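# Place the carton upright on the low platform

## Task

Put the carton down on the low platform so that none of it overhangs the platform's edge and its printed arrows point upward, away from the platform surface.

## Robot and tools

Robot: two arms, left_arm and right_arm, each ending in an identical five-finger right hand, so the hands are not mirror images. Bases (scene frame): left_arm at (-0.018, +0.583, +0.204) m, right_arm at (+0.079, -0.566, +0.204) m, both nearly unrotated. A camera stand sits behind the arms.

Scene frame: origin at table-top height, halfway between the nominal bases; +z up, +x forward over the table, +y toward left_arm. Reported positions (m), quaternions (wxyz) and velocities are in this frame. Printed positions may be off by a few cm, more at long reach.

Hand point: a point fixed to the palm, 0.05 m in front of it and 0.15 m from the wrist mounting face. Its +z runs along the straight fingers, +y out of the palm, +x across the palm away from the thumb. Straight fingertips lie about 0.06-0.07 m beyond the point along +z and 0.06 m behind it along -y. A bracket on the little-finger side of the wrist can strike objects. With fingers level, the wrist may hang lower than the hand point (up to 0.13 m palm down, 0.25 m palm up) and touch the table first.

Row layout (28 numbers, each in [-1, 1], always for both arms): left dx, dy, dz, rx, ry, rz, then left thumb_turn, thumb_bend, index, middle, ring, little, force_limit, speed; then the same 14 for the right arm. The six pose numbers are an offset, not a pose, measured from that arm's current Hand target along the Hand target's own axes. 1.0 = 0.6 m for dx-dz, and 180 degrees for rx-rz (one rotation vector). Zeros for all six re-request the current Hand target. Hand numbers are absolute targets: -1 open/straight, +1 closed. thumb_turn +1 puts the thumb opposite the fingers; then a thing about 0.035-0.065 m thick can be grasped (handles down to about 0.025 m). force_limit maps -1..+1 to about 0..10 N at the fingertip (15 N for the two thumb motors); speed rises from near zero at -1 to full at +0.48. For a gentle grip close at speed -0.94 or less. To leave a hand unchanged, resend the last eight hand numbers you actually sent for it (if none yet, its hand_measured plus hand_force_limit and hand_speed).

execute_actions(actions, cameras): actions is a list of actions; each action is up to 15 rows, one per 1/30 s step, and a short action repeats its last row. Every row in an action is an offset from the Hand target at that action's start. Images appear only if actions is empty or cameras asks for them (["all"], [] or names).

move(target, speed, blend, stop_force, zero, blocking, cameras): target is one 28-number row or a list of up to 15 rows; all offsets in a list count from the same starting Hand targets. Paths are straight lines, do not avoid obstacles, and end together, capped at 10 s. speed: m/s, 0.002-3.2, default 0.25 (turns up to twice that in rad/s); one value or one per target. blend: corner rounding in m for lists; 0 stops at each target. stop_force: 4-120 N, one value for both arms; an arm's path ends when its wrist sensor feels that much push against its motion, then it backs off slightly but still presses. Unreliable when the hand is turning; omit it when moving away from a contact. zero (with stop_force only): true re-zeroes moving arms first. blocking=false returns after about 0.5 s while the move continues (not allowed with stop_force). The result adds a move: line: done, off_target, moving, held, fault, plus limits (paced = pose clipped, held = steps withheld). Avoid paths near an arm's own base.

wait(seconds 0-10, cameras) lets the scene run. stop(cameras) brakes a running move. zoom_image(camera, region [x0,y0,x1,y1] px, max 504x504) enlarges the latest image of cam_head_left, cam_head_right, cam_high, cam_low, cam_left_wrist or cam_right_wrist (all 672x504). show_instructions shows the reference page. zero_wrist_force(arm: left_arm or right_arm) re-zeroes that wrist sensor. finished_scene(scene: 1) ends the scene irreversibly.

Results: Hand target is your last commanded pose after clipping (orientation is limited to 32 degrees from the measured one per step); the hand often settles short, and the next command re-requests it. hand_measured, hand_stopped_by (moving, target, force, stalled, fault) and hand_load_n list the six motors in row order; a load near 0 after gripping means the grip was lost. Wrist force/torque are in the end effector's axes, zeroed at start. Joint velocities may read within noise. Step readings list positions during actions.

Avoid: objects leaving the table, drops, releasing moving parts, fast impacts, pressing firmly past contact (arms are stiff). Contact torque at a joint limit (pan/lift 290, elbow 132, wrists 47.5 N m) or about 150 N outside force stops an arm for 10 s; long loads or unreachable targets can overheat motors (MOTOR HOT, then a 30-60 s stop). Keep the hands from squeezing or striking each other. Loose objects may get nudged occasionally.

Each tool is called after "Request:" as name(argument=value, ...) on one line, values as JSON.

Reference images:

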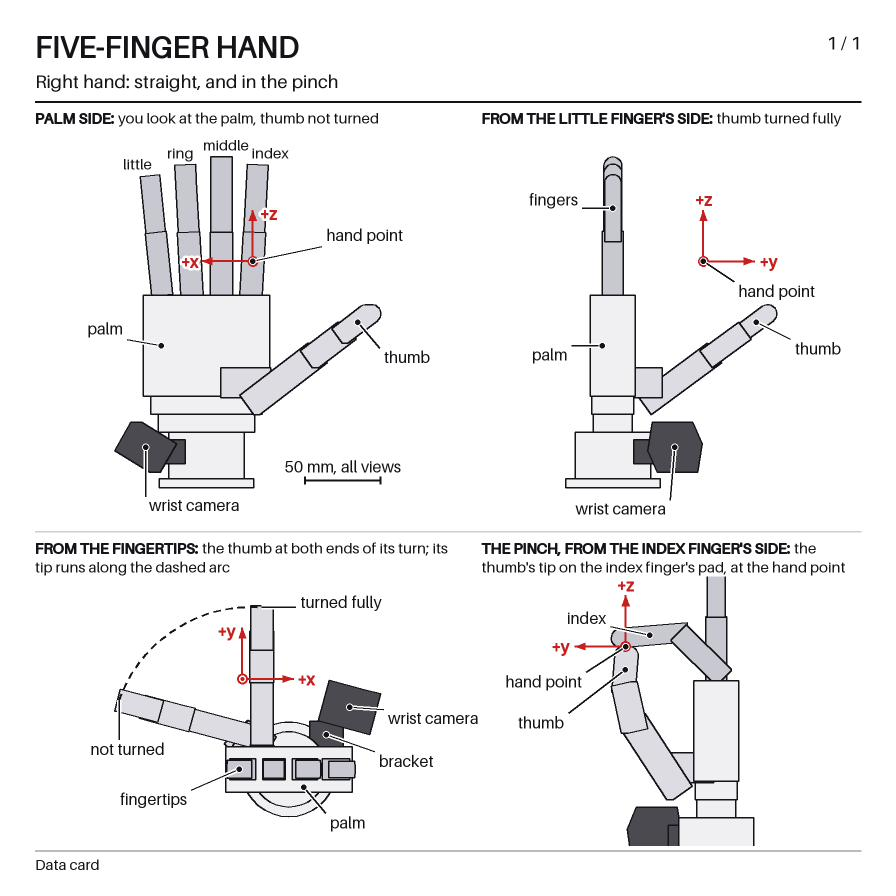

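## Session

Request:
execute_actions(actions=[])

Scene clock: 0.00 s.
left_arm: end_effector_position=(+0.9019, +0.7471, +0.1223) hand_measured=(-1.000, -1.000, -1.000, -1.000, -1.000, -1.000) hand_load_n=(+0.0, +0.0, +0.0, +0.0, +0.0, +0.0) hand_stopped_by=(target, target, target, target, target, target) hand_force_limit=0.00 hand_speed=-0.80 end_effector_quat_wxyz=(+0.571, +0.714, +0.128, +0.385) | right_arm: end_effector_position=(+0.6226, +0.1516, +0.2442) hand_measured=(-1.000, -1.000, -1.000, -1.000, -1.000, -1.000) hand_load_n=(+0.0, +0.0, +0.0, +0.0, +0.0, +0.0) hand_stopped_by=(target, target, target, target, target, target) hand_force_limit=0.00 hand_speed=-0.80 end_effector_quat_wxyz=(-0.426, +0.477, +0.652, +0.408)
Joint positions: left_arm=[0.248 -0.508 1.473 -0.857 2.639 0.511] | right_arm=[0.486 -0.882 1.733 -0.019 0.424 0.653]
Joint velocities: within noise
Joint torques (N m): no reading
Wrist force (N): no reading
Wrist torque (N m): no reading
Wrist force, peak (N): no reading
Hand target: left_arm +0.9019, +0.7471, +0.1223; +0.571, +0.714, +0.128, +0.385 | right_arm +0.6226, +0.1516, +0.2442; -0.426, +0.477, +0.652, +0.408

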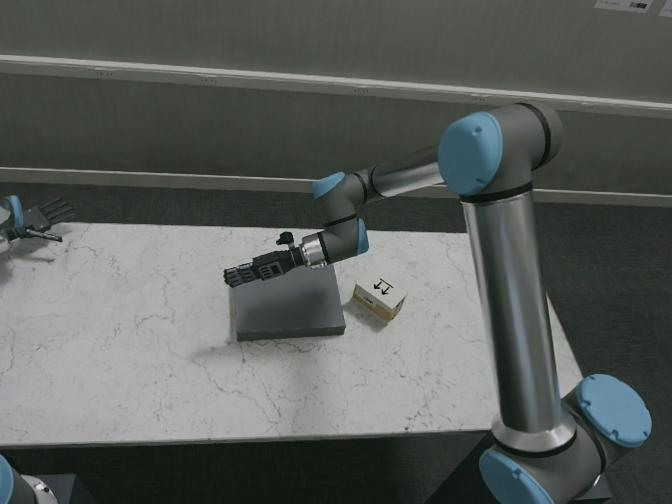

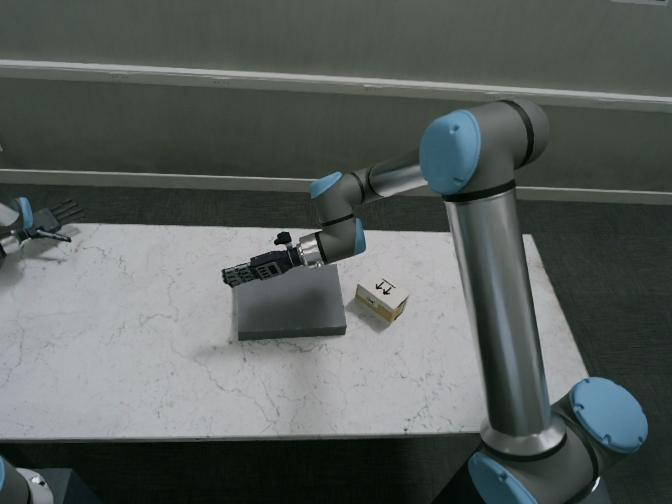

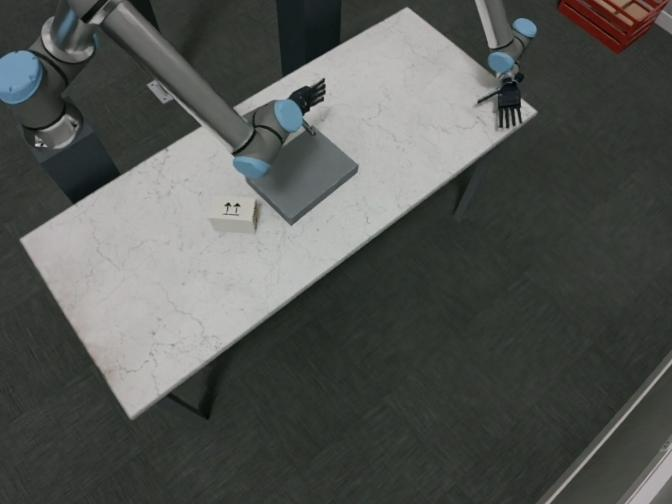

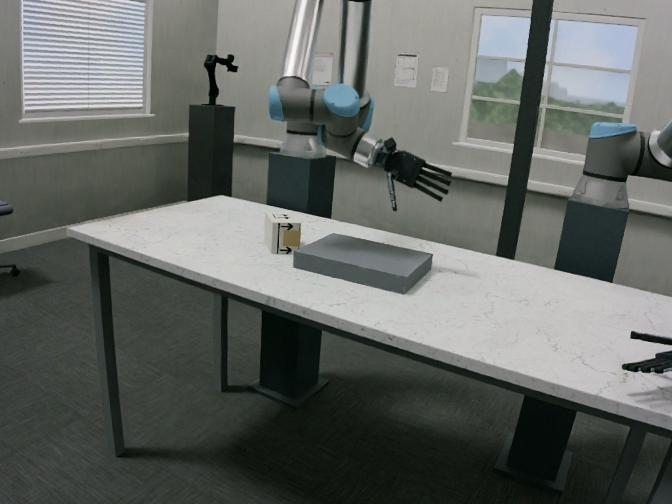

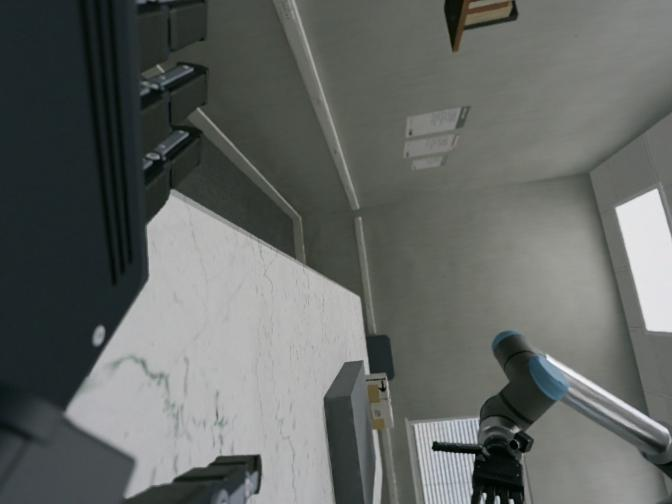

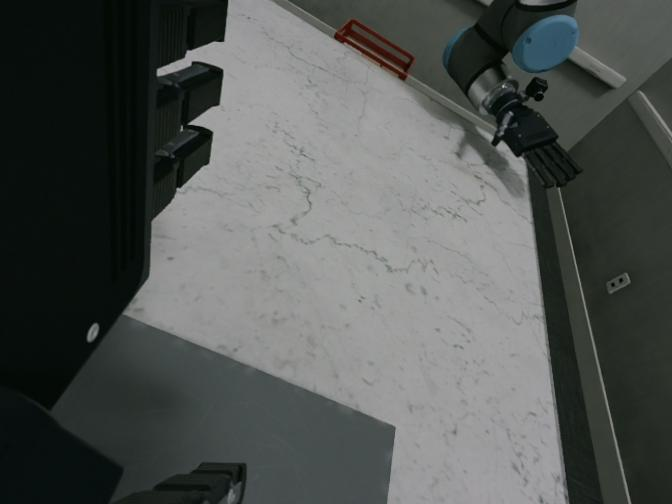

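Request:
zoom_image(camera="cam_head_left", region=[320, 250, 440, 340])

Request:
zoom_image(camera="cam_high", region=[180, 170, 300, 260])

Request:
zoom_image(camera="cam_low", region=[240, 190, 360, 280])

Scaled by 4.200.

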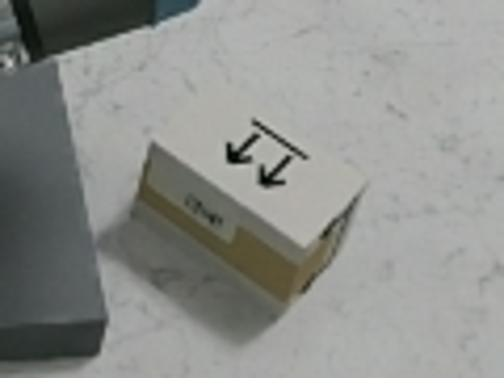

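Scaled by 4.200.

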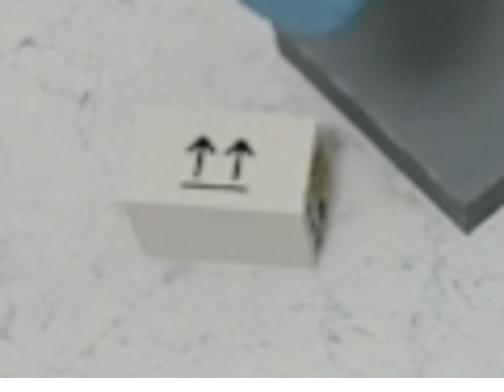

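Scaled by 4.200.

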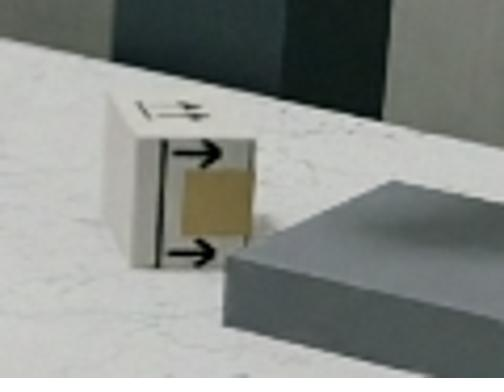

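Request:
move(target=[0,0,0,0,0,0,-1,-1,-1,-1,-1,-1,0,-0.8,-0.0338,-0.4022,-0.5772,-0.2447,-0.1329,0.1782,1,-1,-1,-1,-1,-1,0,0], speed=0.4, cameras=["all"])

Scene clock: 165.97 s.
left_arm: end_effector_position=(+0.9019, +0.7471, +0.1223) hand_measured=(-1.000, -1.000, -1.000, -1.000, -1.000, -1.000) hand_load_n=(+0.0, +0.0, +0.0, +0.0, +0.0, +0.0) hand_stopped_by=(target, target, target, target, target, target) hand_force_limit=0.00 hand_speed=-0.80 end_effector_quat_wxyz=(+0.571, +0.714, +0.128, +0.385) | right_arm: end_effector_position=(+0.4503, -0.2302, +0.3002) hand_measured=(+1.000, -1.000, -1.000, -1.000, -1.000, -1.000) hand_load_n=(+0.0, -0.5, +0.0, +0.0, +0.0, +0.0) hand_stopped_by=(target, target, target, target, target, target) hand_force_limit=0.00 hand_speed=0.00 end_effector_quat_wxyz=(-0.174, +0.826, +0.374, +0.384)
Joint positions: left_arm=[0.248 -0.508 1.473 -0.857 2.639 0.511] | right_arm=[0.283 -1.648 2.461 -0.024 1.137 1.171]
Joint torques (N m): left_arm=[2.49 -88.25 -23.16 -1.14 0.29 0.08] | right_arm=[8.87 -29.69 -41.88 -1.03 1.22 1.41]
Wrist force (N): left_arm=[0.0 0.0 0.1] | right_arm=[0.2 -0.7 -0.5]
Wrist torque (N m): left_arm=[-0.01 0.00 0.00] | right_arm=[-0.11 0.01 0.09]
Wrist force, peak (N): left_arm=[-0.2 0.4 0.4] | right_arm=[-0.4 1.2 1.5]
Hand target: left_arm +0.9019, +0.7471, +0.1223; +0.571, +0.714, +0.128, +0.385 | right_arm +0.4503, -0.2302, +0.3003; -0.174, +0.826, +0.374, +0.384
Off the commanded pose: left_arm 0.000 m, 0 deg | right_arm 0.000 m, 0 deg.
move: done

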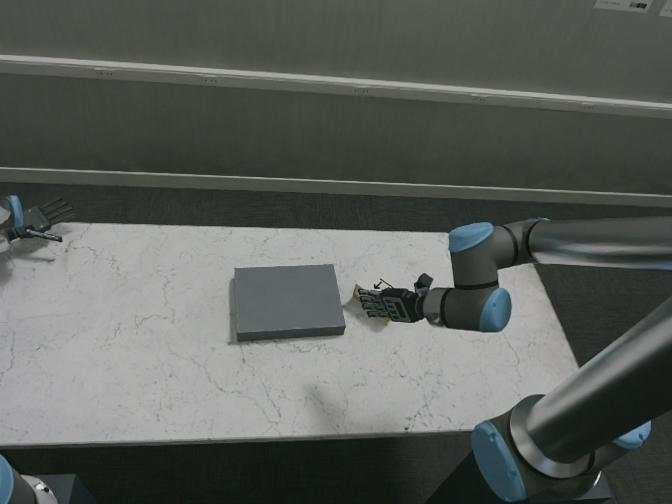

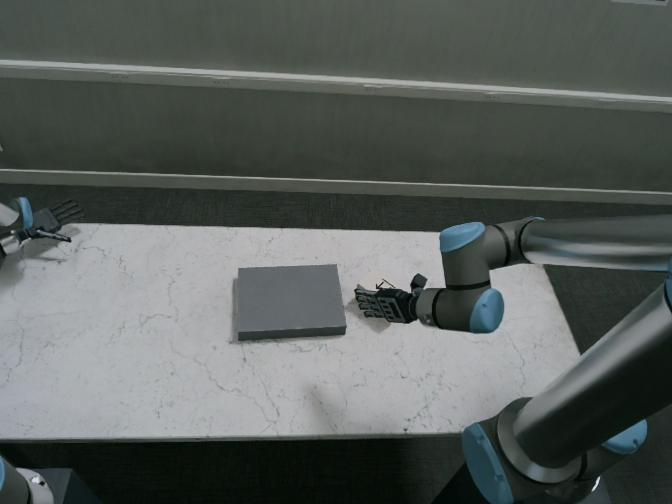

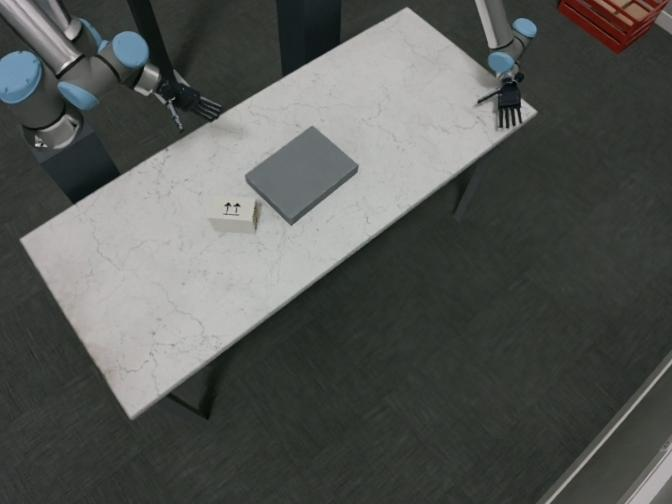

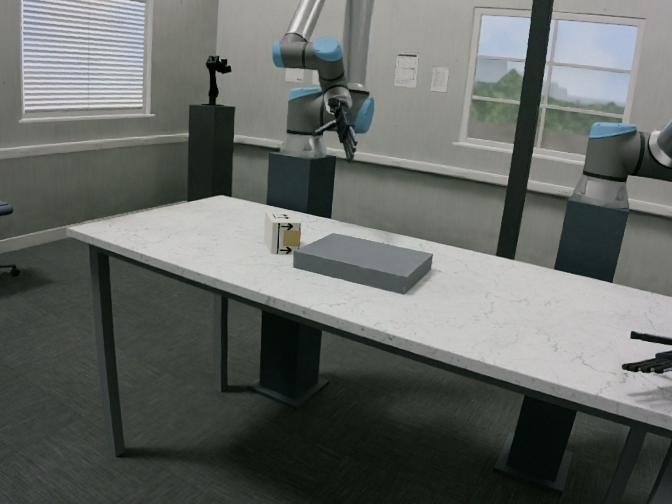

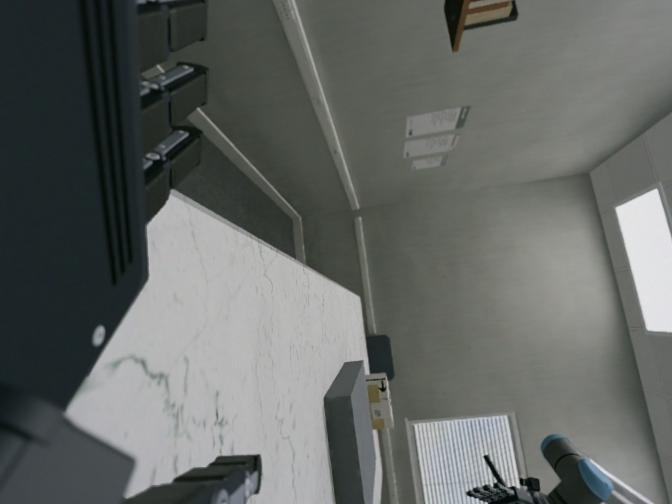

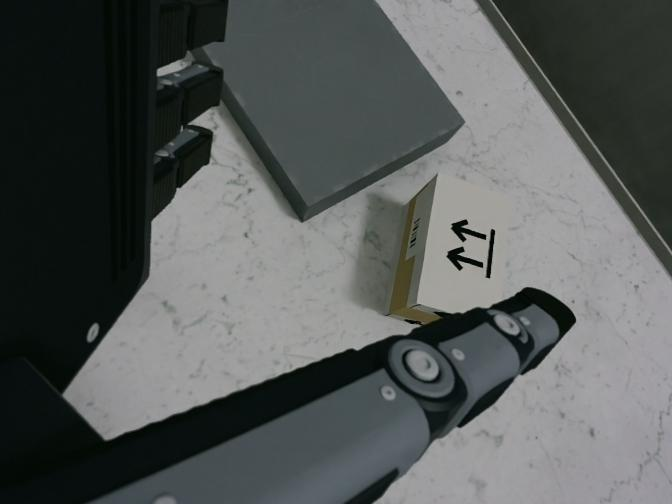

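Request:
zoom_image(camera="cam_right_wrist", region=[340, 140, 600, 340])

Request:
zoom_image(camera="cam_right_wrist", region=[120, 0, 480, 240])

Scaled by 1.938.

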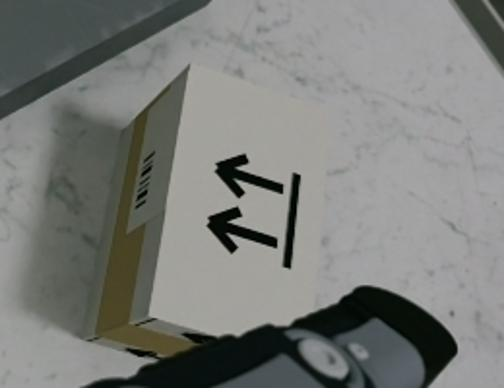

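Scaled by 1.400.

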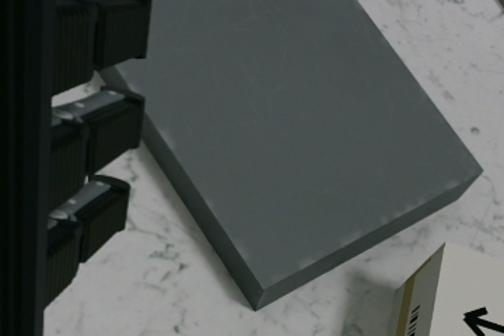

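Request:
move(target=[[0,0,0,0,0,0,-1,-1,-1,-1,-1,-1,0,-0.8,0.082,0.1,0.046,-0.1804,0.193,0.3658,1,-1,-0.6,-0.6,-0.6,-0.6,0,0],[0,0,0,0,0,0,-1,-1,-1,-1,-1,-1,0,-0.8,-0.0048,0.2045,0.2537,-0.3608,0.3861,0.7315,1,-1,-0.6,-0.6,-0.6,-0.6,0,0]], speed=0.4, blend=[0.05,0], cameras=["cam_head_left","cam_high","cam_low","cam_right_wrist"])

Scene clock: 496.90 s.
left_arm: end_effector_position=(+0.9019, +0.7471, +0.1223) hand_measured=(-1.000, -1.000, -1.000, -1.000, -1.000, -1.000) hand_load_n=(+0.0, +0.0, +0.0, +0.0, +0.0, +0.0) hand_stopped_by=(target, target, target, target, target, target) hand_force_limit=0.00 hand_speed=-0.80 end_effector_quat_wxyz=(+0.571, +0.714, +0.128, +0.385) | right_arm: end_effector_position=(+0.6182, -0.2251, +0.2000) hand_measured=(+1.000, -1.000, -0.600, -0.600, -0.600, -0.600) hand_load_n=(+0.0, -0.5, +0.0, +0.0, +0.0, -0.5) hand_stopped_by=(target, target, target, target, target, target) hand_force_limit=0.00 hand_speed=0.00 end_effector_quat_wxyz=(+0.166, -0.332, +0.830, -0.416)
Joint positions: left_arm=[0.248 -0.508 1.473 -0.857 2.639 0.511] | right_arm=[0.568 -0.981 1.9 0.385 2.472 4.376]
Joint torques (N m): left_arm=[3.47 -94.42 -23.32 -0.67 -0.37 0.51] | right_arm=[20.09 -78.39 -9.06 2.77 2.52 2.17]
Wrist force (N): left_arm=[0.0 0.0 0.2] | right_arm=[-0.3 -0.7 0.0]
Wrist torque (N m): left_arm=[-0.01 0.00 0.00] | right_arm=[-0.04 0.05 0.13]
Wrist force, peak (N): left_arm=[-0.3 -0.1 0.4] | right_arm=[-0.5 -1.6 -0.3]
Hand target: left_arm +0.9019, +0.7471, +0.1223; +0.571, +0.714, +0.128, +0.385 | right_arm +0.6181, -0.2251, +0.1999; +0.166, -0.332, +0.830, -0.416
Off the commanded pose: left_arm 0.000 m, 0 deg | right_arm 0.000 m, 0 deg.
move: done
Images, in order (width x height): cam_head_left 672x504, cam_high 672x504, cam_low 672x504, cam_right_wrist 672x504.

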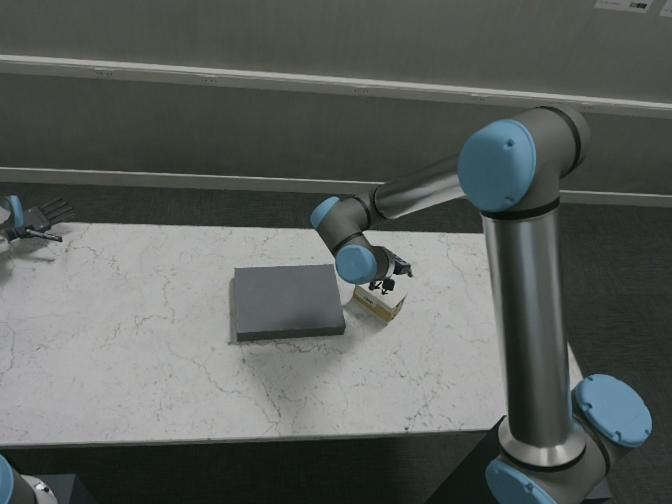

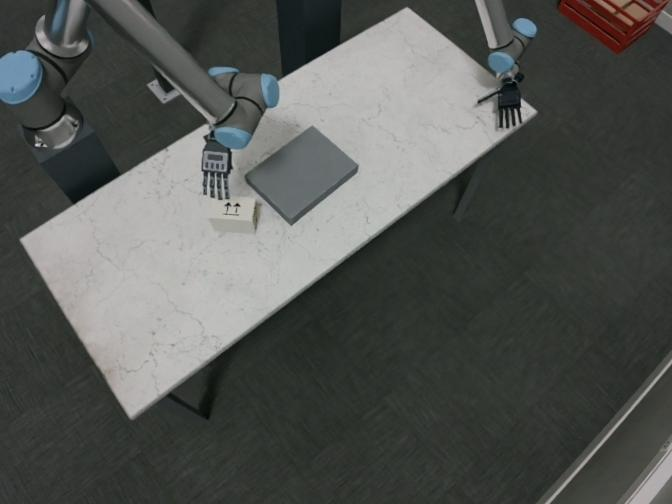

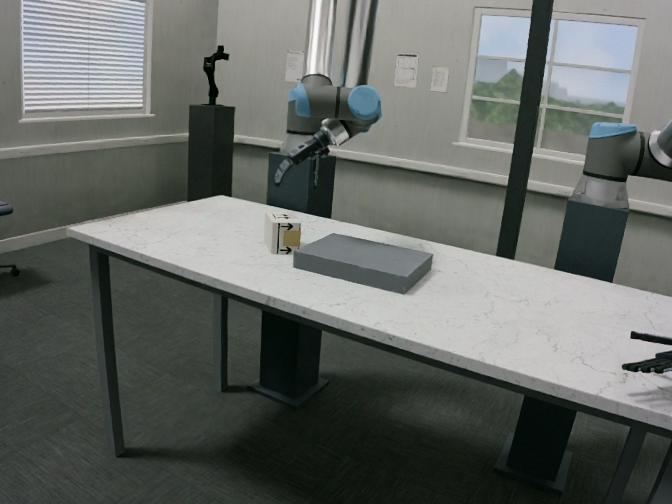

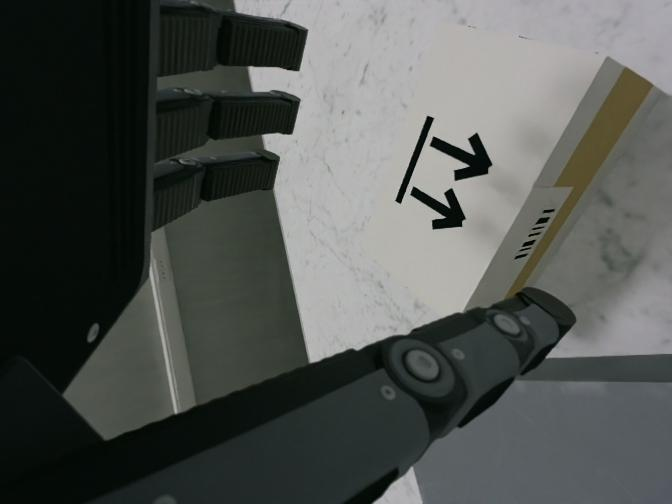

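Request:
zoom_image(camera="cam_right_wrist", region=[340, 0, 672, 330])

Scaled by 1.518.

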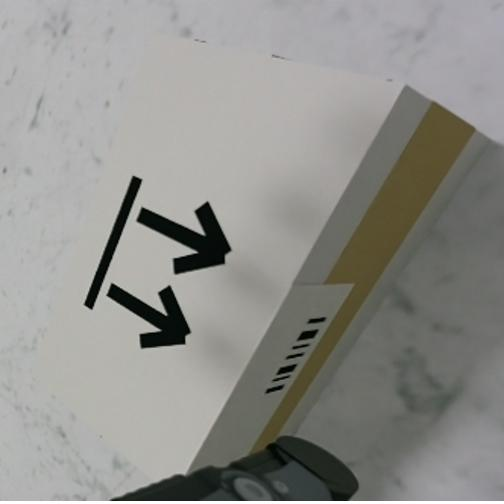

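Request:
move(target=[0,0,0,0,0,0,-1,-1,-1,-1,-1,-1,0,-0.8,0,0.08,0.06,0,0,0,1,-1,-0.6,-0.6,-0.6,-0.6,0,0], speed=0.15, stop_force=8, cameras=["cam_head_left","cam_head_right","cam_high","cam_low","cam_right_wrist"])

Request:
zoom_image(camera="cam_low", region=[230, 120, 440, 300])

Request:
zoom_image(camera="cam_high", region=[170, 110, 310, 250])

Scene clock: 544.60 s.
left_arm: end_effector_position=(+0.9019, +0.7471, +0.1223) hand_measured=(-1.000, -1.000, -1.000, -1.000, -1.000, -1.000) hand_load_n=(+0.0, +0.0, +0.0, +0.0, +0.0, +0.0) hand_stopped_by=(target, target, target, target, target, target) hand_force_limit=0.00 hand_speed=-0.80 end_effector_quat_wxyz=(+0.571, +0.714, +0.128, +0.385) | right_arm: end_effector_position=(+0.6181, -0.2252, +0.1400) hand_measured=(+1.000, -1.000, -0.600, -0.600, -0.600, -0.600) hand_load_n=(+0.0, +0.0, +0.0, +0.0, +0.0, +0.0) hand_stopped_by=(target, target, target, target, target, target) hand_force_limit=0.00 hand_speed=0.00 end_effector_quat_wxyz=(+0.166, -0.332, +0.830, -0.416)
Joint positions: left_arm=[0.248 -0.508 1.473 -0.857 2.639 0.511] | right_arm=[0.568 -0.896 1.905 0.295 2.472 4.376]
Joint torques (N m): left_arm=[0.6 -91.1 -21.8 -1.34 -0.03 0.24] | right_arm=[-9.69 -69.68 -32.89 5.69 -0.85 -0.89]
Wrist force (N): left_arm=[0.0 0.0 -0.1] | right_arm=[0.0 -1.5 0.0]
Wrist torque (N m): left_arm=[0.01 0.01 0.00] | right_arm=[-0.18 0.00 0.12]
Wrist force, peak (N): left_arm=[-0.2 -0.3 0.3] | right_arm=[-0.2 -2.3 -0.9]
Hand target: left_arm +0.9019, +0.7471, +0.1223; +0.571, +0.714, +0.128, +0.385 | right_arm +0.6181, -0.2252, +0.1399; +0.166, -0.332, +0.830, -0.416
Off the commanded pose: left_arm 0.000 m, 0 deg | right_arm 0.000 m, 0 deg.
move: done
Images, in order (width x height): cam_head_left 672x504, cam_head_right 672x504, cam_high 672x504, cam_low 672x504, cam_right_wrist 672x504.

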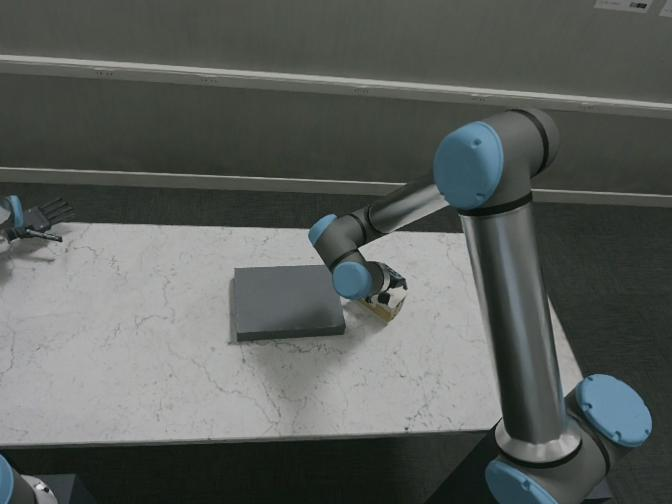

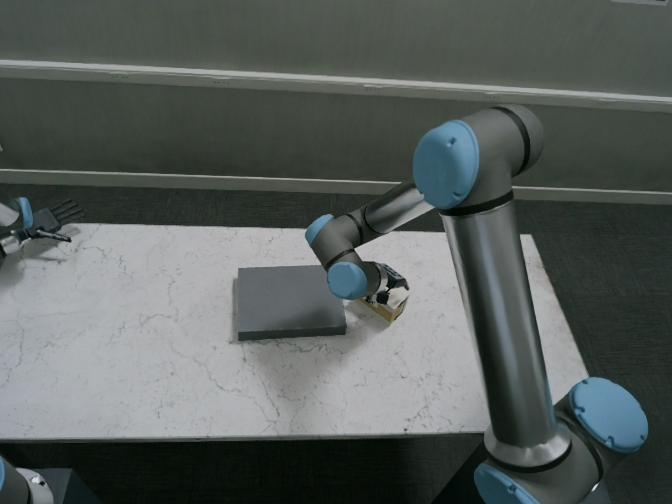

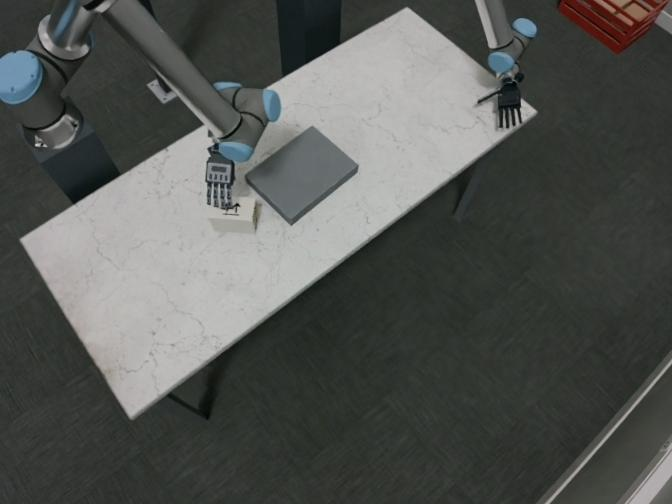

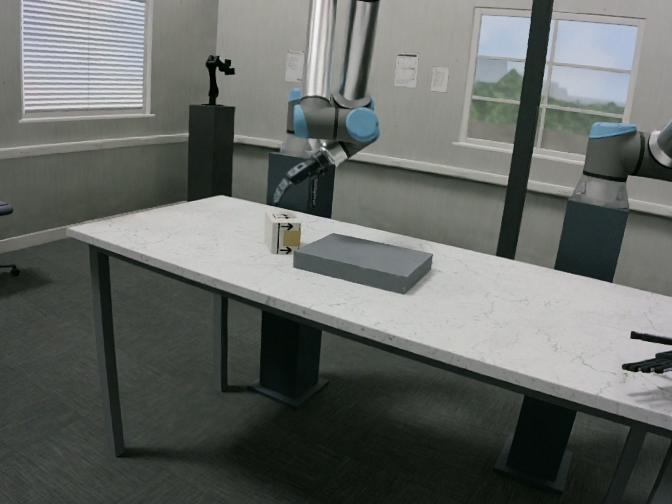

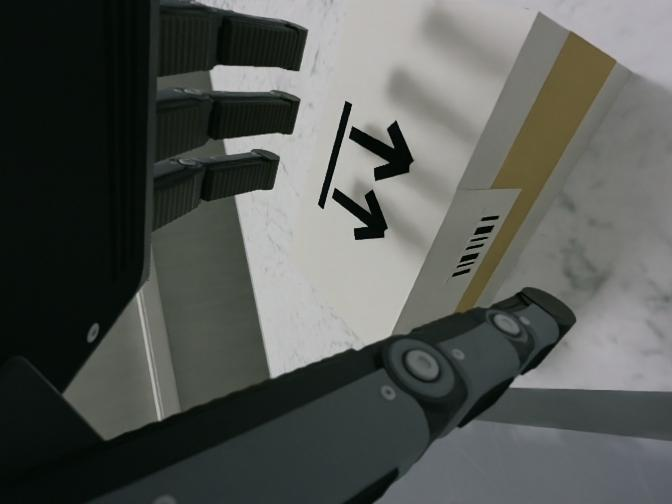

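Scaled by 2.400.

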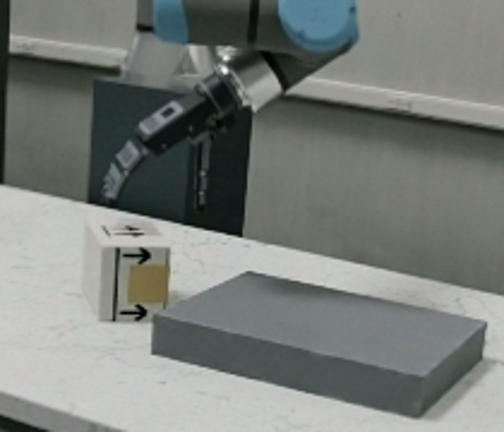

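Scaled by 3.600.

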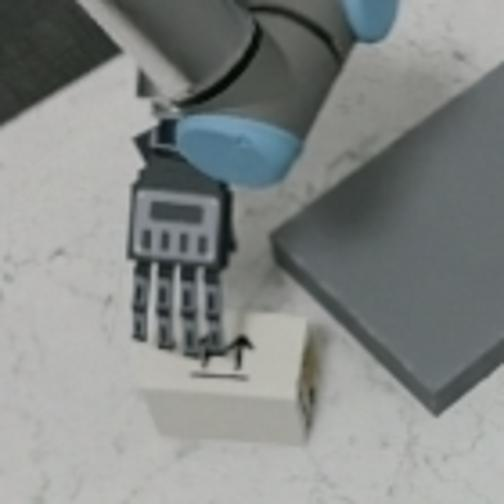

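Request:
move(target=[0,0,0,0,0,0,-1,-1,-1,-1,-1,-1,0,-0.8,-0.0333,0,0,0,0,0,1,-1,-0.6,-0.6,-0.6,-0.6,0,0], speed=0.1, cameras=["cam_high","cam_right_wrist"])

Request:
zoom_image(camera="cam_right_wrist", region=[280, 0, 672, 300])

Request:
zoom_image(camera="cam_high", region=[170, 110, 310, 250])

Scene clock: 601.27 s.
left_arm: end_effector_position=(+0.9019, +0.7471, +0.1223) hand_measured=(-1.000, -1.000, -1.000, -1.000, -1.000, -1.000) hand_load_n=(+0.0, +0.0, +0.0, +0.0, +0.0, +0.0) hand_stopped_by=(target, target, target, target, target, target) hand_force_limit=0.00 hand_speed=-0.80 end_effector_quat_wxyz=(+0.571, +0.714, +0.128, +0.385) | right_arm: end_effector_position=(+0.6327, -0.2113, +0.1399) hand_measured=(+1.000, -1.000, -0.600, -0.600, -0.600, -0.600) hand_load_n=(+0.0, +0.0, +0.0, +0.0, -0.5, +0.0) hand_stopped_by=(target, target, target, target, target, target) hand_force_limit=0.00 hand_speed=0.00 end_effector_quat_wxyz=(+0.166, -0.332, +0.830, -0.416) end_effector_velocity=(-0.003, -0.001, -0.001) end_effector_angular_velocity=(-0.001, +0.001, +0.001)
Joint positions: left_arm=[0.248 -0.508 1.473 -0.857 2.639 0.511] | right_arm=[0.575 -0.875 1.861 0.327 2.474 4.387]
Joint velocities: left_arm=[within noise] | right_arm=[0.001 0 0.005 -0.003 0 -0.001]
Joint torques (N m): left_arm=[2.82 -90.2 -21.23 -0.65 0.1 0.14] | right_arm=[-0.36 -94.6 -7.08 -0.84 2.93 -0.55]
Wrist force (N): left_arm=[0.1 0.1 0.0] | right_arm=[0.0 -0.8 0.1]
Wrist torque (N m): left_arm=[0.01 -0.01 0.01] | right_arm=[-0.07 -0.02 0.03]
Wrist force, peak (N): left_arm=[-0.1 0.4 0.2] | right_arm=[0.5 -1.7 0.4]
Hand target: left_arm +0.9019, +0.7471, +0.1223; +0.571, +0.714, +0.128, +0.385 | right_arm +0.6326, -0.2115, +0.1399; +0.166, -0.332, +0.830, -0.416
Off the commanded pose: left_arm 0.000 m, 0 deg | right_arm 0.000 m, 0 deg.
move: done
Images, in order (width x height): cam_high 672x504, cam_right_wrist 672x504.

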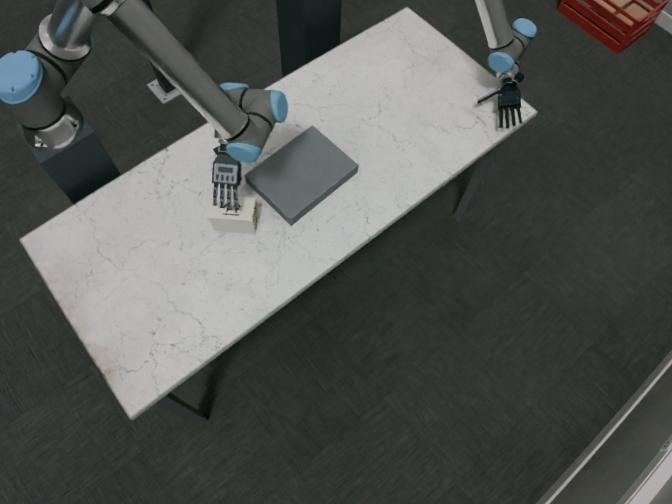

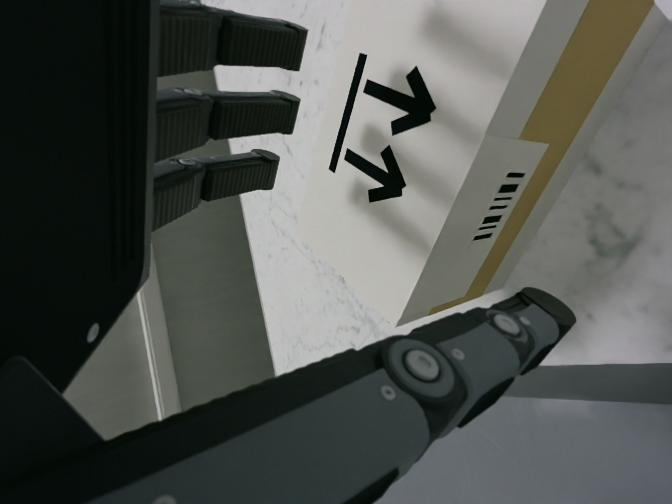

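Scaled by 1.286.

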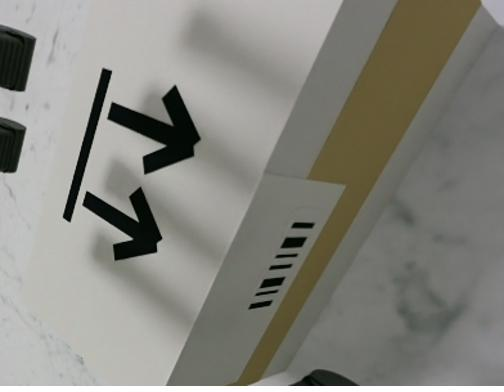

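Scaled by 3.600.

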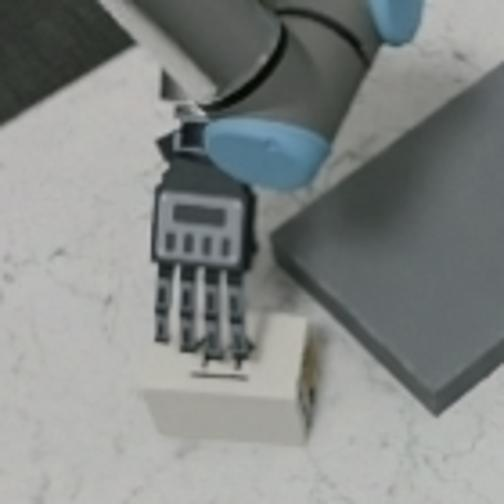

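Request:
move(target=[0,0,0,0,0,0,-1,-1,-1,-1,-1,-1,0,-0.8,0.02,-0.0125,0.0167,0,0,0,1,-1,-0.6,-0.6,-0.6,-0.6,0,0], speed=0.1, stop_force=8, cameras=["cam_high","cam_low","cam_head_left","cam_right_wrist"])

Request:
zoom_image(camera="cam_low", region=[230, 150, 350, 270])

Request:
zoom_image(camera="cam_high", region=[170, 110, 310, 250])

Scene clock: 744.93 s.
left_arm: end_effector_position=(+0.9019, +0.7471, +0.1223) hand_measured=(-1.000, -1.000, -1.000, -1.000, -1.000, -1.000) hand_load_n=(+0.0, +0.0, +0.0, +0.0, +0.0, +0.0) hand_stopped_by=(target, target, target, target, target, target) hand_force_limit=0.00 hand_speed=-0.80 end_effector_quat_wxyz=(+0.571, +0.714, +0.128, +0.385) | right_arm: end_effector_position=(+0.6325, -0.2288, +0.1399) hand_measured=(+1.000, -1.000, -0.600, -0.600, -0.600, -0.600) hand_load_n=(+0.0, +0.0, +0.0, +0.0, +0.0, +0.0) hand_stopped_by=(target, target, target, target, target, target) hand_force_limit=0.00 hand_speed=0.00 end_effector_quat_wxyz=(+0.166, -0.332, +0.830, -0.416)
Joint positions: left_arm=[0.248 -0.508 1.473 -0.857 2.639 0.511] | right_arm=[0.55 -0.894 1.891 0.284 2.467 4.348]
Joint torques (N m): left_arm=[4.44 -91.1 -22.66 -1.14 0.36 -0.13] | right_arm=[16.98 -66.14 -32.67 6.82 3.31 2.39]
Wrist force (N): left_arm=[-0.1 0.2 0.1] | right_arm=[-0.2 -0.9 0.2]
Wrist torque (N m): left_arm=[0.02 0.01 0.01] | right_arm=[-0.08 0.01 0.02]
Wrist force, peak (N): left_arm=[0.2 0.3 0.5] | right_arm=[-0.1 -2.2 -0.1]
Hand target: left_arm +0.9019, +0.7471, +0.1223; +0.571, +0.714, +0.128, +0.385 | right_arm +0.6325, -0.2288, +0.1399; +0.166, -0.332, +0.830, -0.416
Off the commanded pose: left_arm 0.000 m, 0 deg | right_arm 0.000 m, 0 deg.
move: done
Images, in order (width x height): cam_head_left 672x504, cam_high 672x504, cam_low 672x504, cam_right_wrist 672x504.

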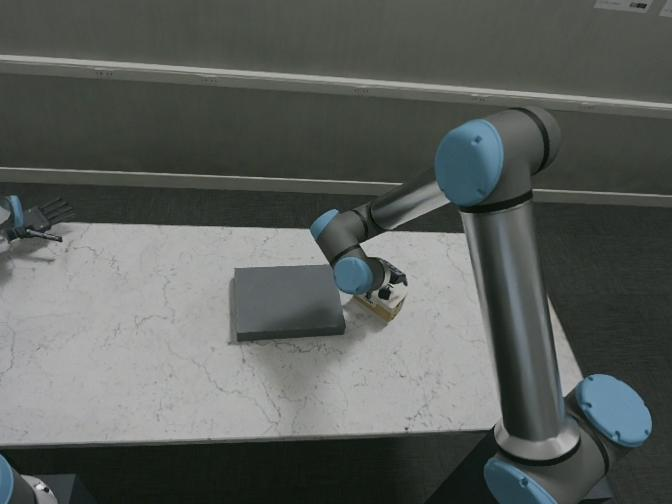

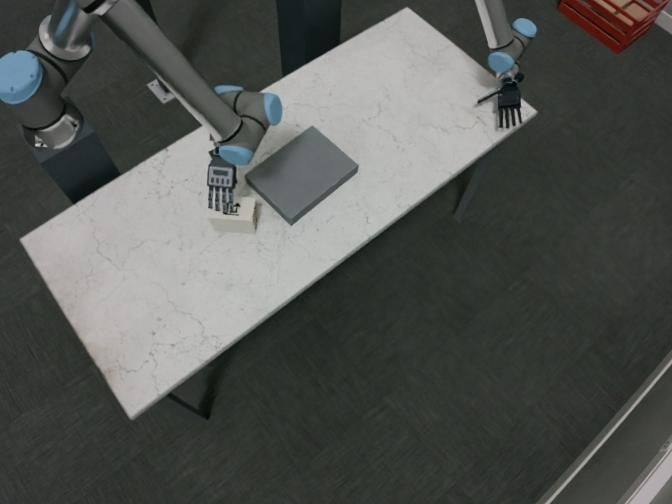

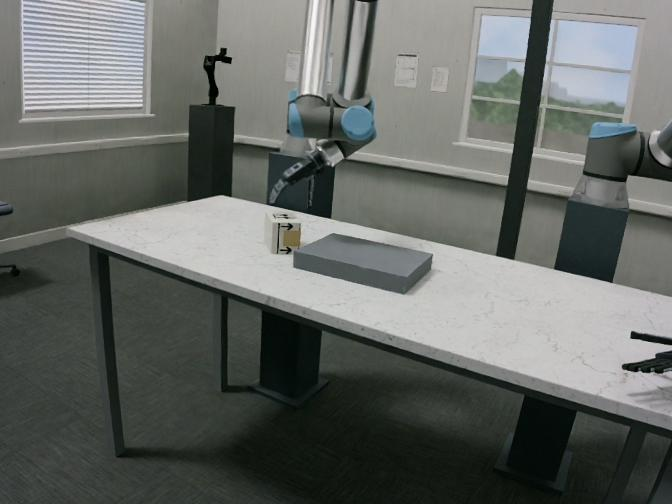

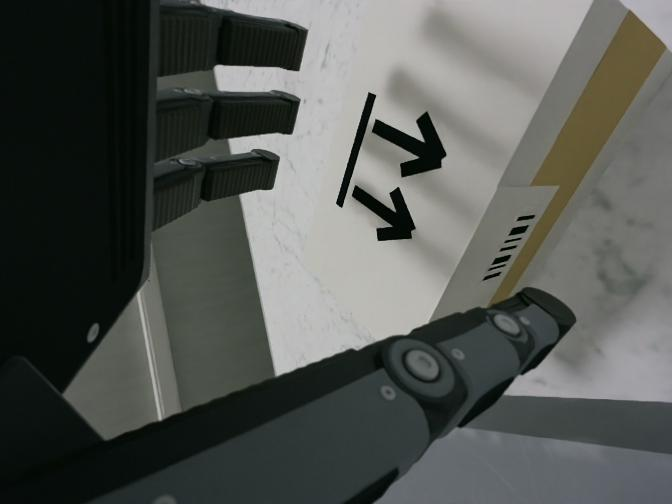

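Scaled by 4.200.

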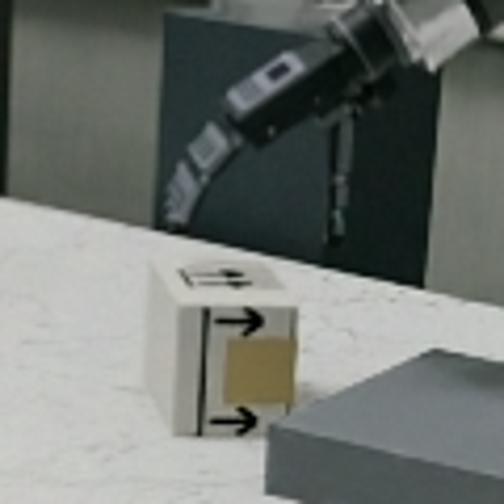

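Scaled by 3.600.

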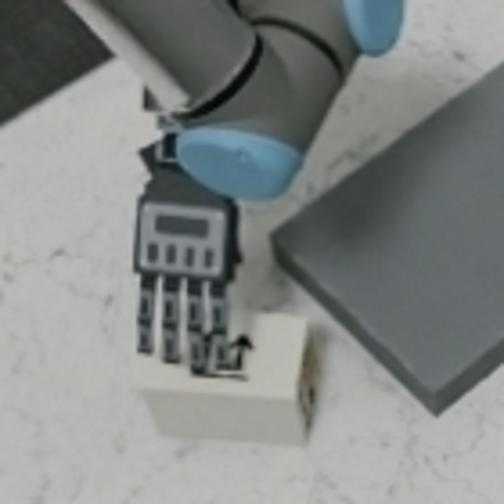

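Request:
move(target=[0,0,0,0,0,0,-1,-1,-1,-1,-1,-1,0,-0.8,0,0.0117,0.04,0,0,0,1,-1,-0.6,-0.6,-0.6,-0.6,0,0], speed=0.06, stop_force=6, cameras=["cam_high","cam_low","cam_right_wrist"])

Request:
zoom_image(camera="cam_low", region=[230, 150, 350, 270])

Request:
zoom_image(camera="cam_high", region=[180, 150, 280, 250])

Scene clock: 790.47 s.
left_arm: end_effector_position=(+0.9019, +0.7471, +0.1223) hand_measured=(-1.000, -1.000, -1.000, -1.000, -1.000, -1.000) hand_load_n=(+0.0, +0.0, +0.0, +0.0, +0.0, +0.0) hand_stopped_by=(target, target, target, target, target, target) hand_force_limit=0.00 hand_speed=-0.80 end_effector_quat_wxyz=(+0.571, +0.714, +0.128, +0.385) | right_arm: end_effector_position=(+0.6428, -0.2397, +0.1199) hand_measured=(+1.000, -1.000, -0.600, -0.600, -0.600, -0.600) hand_load_n=(+0.0, -0.5, +0.0, +0.0, +0.0, +0.0) hand_stopped_by=(target, target, target, target, target, target) hand_force_limit=0.00 hand_speed=0.00 end_effector_quat_wxyz=(+0.166, -0.332, +0.830, -0.416)
Joint positions: left_arm=[0.248 -0.508 1.473 -0.857 2.639 0.511] | right_arm=[0.525 -0.872 1.895 0.229 2.46 4.309]
Joint torques (N m): left_arm=[3.03 -92.36 -21.39 -1.07 0.45 0.1] | right_arm=[16.07 -88.79 -14.67 6.42 3.66 2.02]
Wrist force (N): left_arm=[-0.1 -0.2 0.1] | right_arm=[-0.1 -0.8 0.2]
Wrist torque (N m): left_arm=[-0.04 0.02 -0.01] | right_arm=[-0.07 -0.01 0.03]
Wrist force, peak (N): left_arm=[-0.5 0.1 -0.2] | right_arm=[-0.1 -1.8 0.4]
Hand target: left_arm +0.9019, +0.7471, +0.1223; +0.571, +0.714, +0.128, +0.385 | right_arm +0.6429, -0.2397, +0.1200; +0.166, -0.332, +0.830, -0.416
Off the commanded pose: left_arm 0.000 m, 0 deg | right_arm 0.000 m, 0 deg.
move: done
Images, in order (width x height): cam_high 672x504, cam_low 672x504, cam_right_wrist 672x504.

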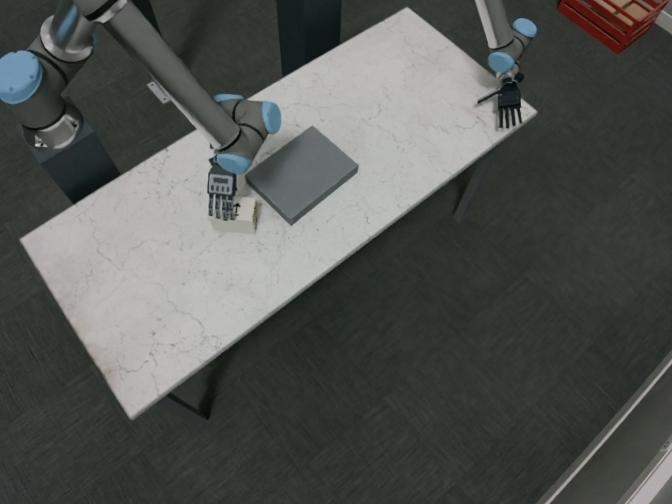

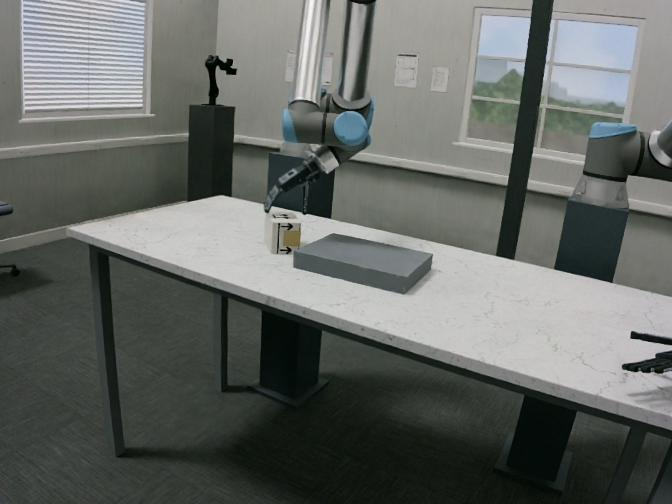

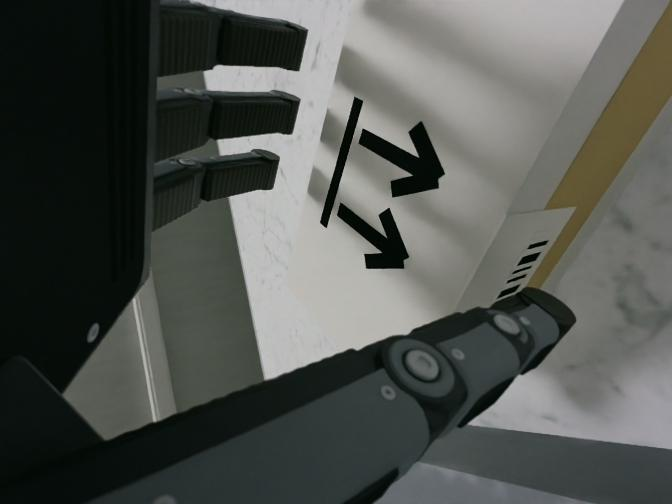

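Scaled by 4.200.

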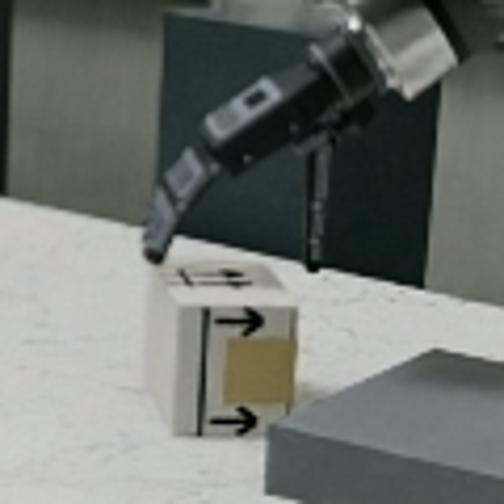

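Scaled by 5.040.

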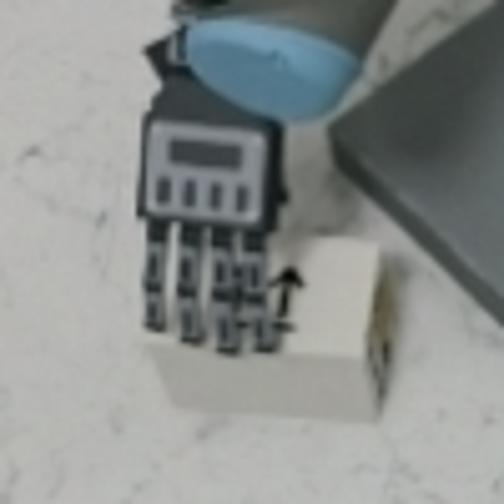

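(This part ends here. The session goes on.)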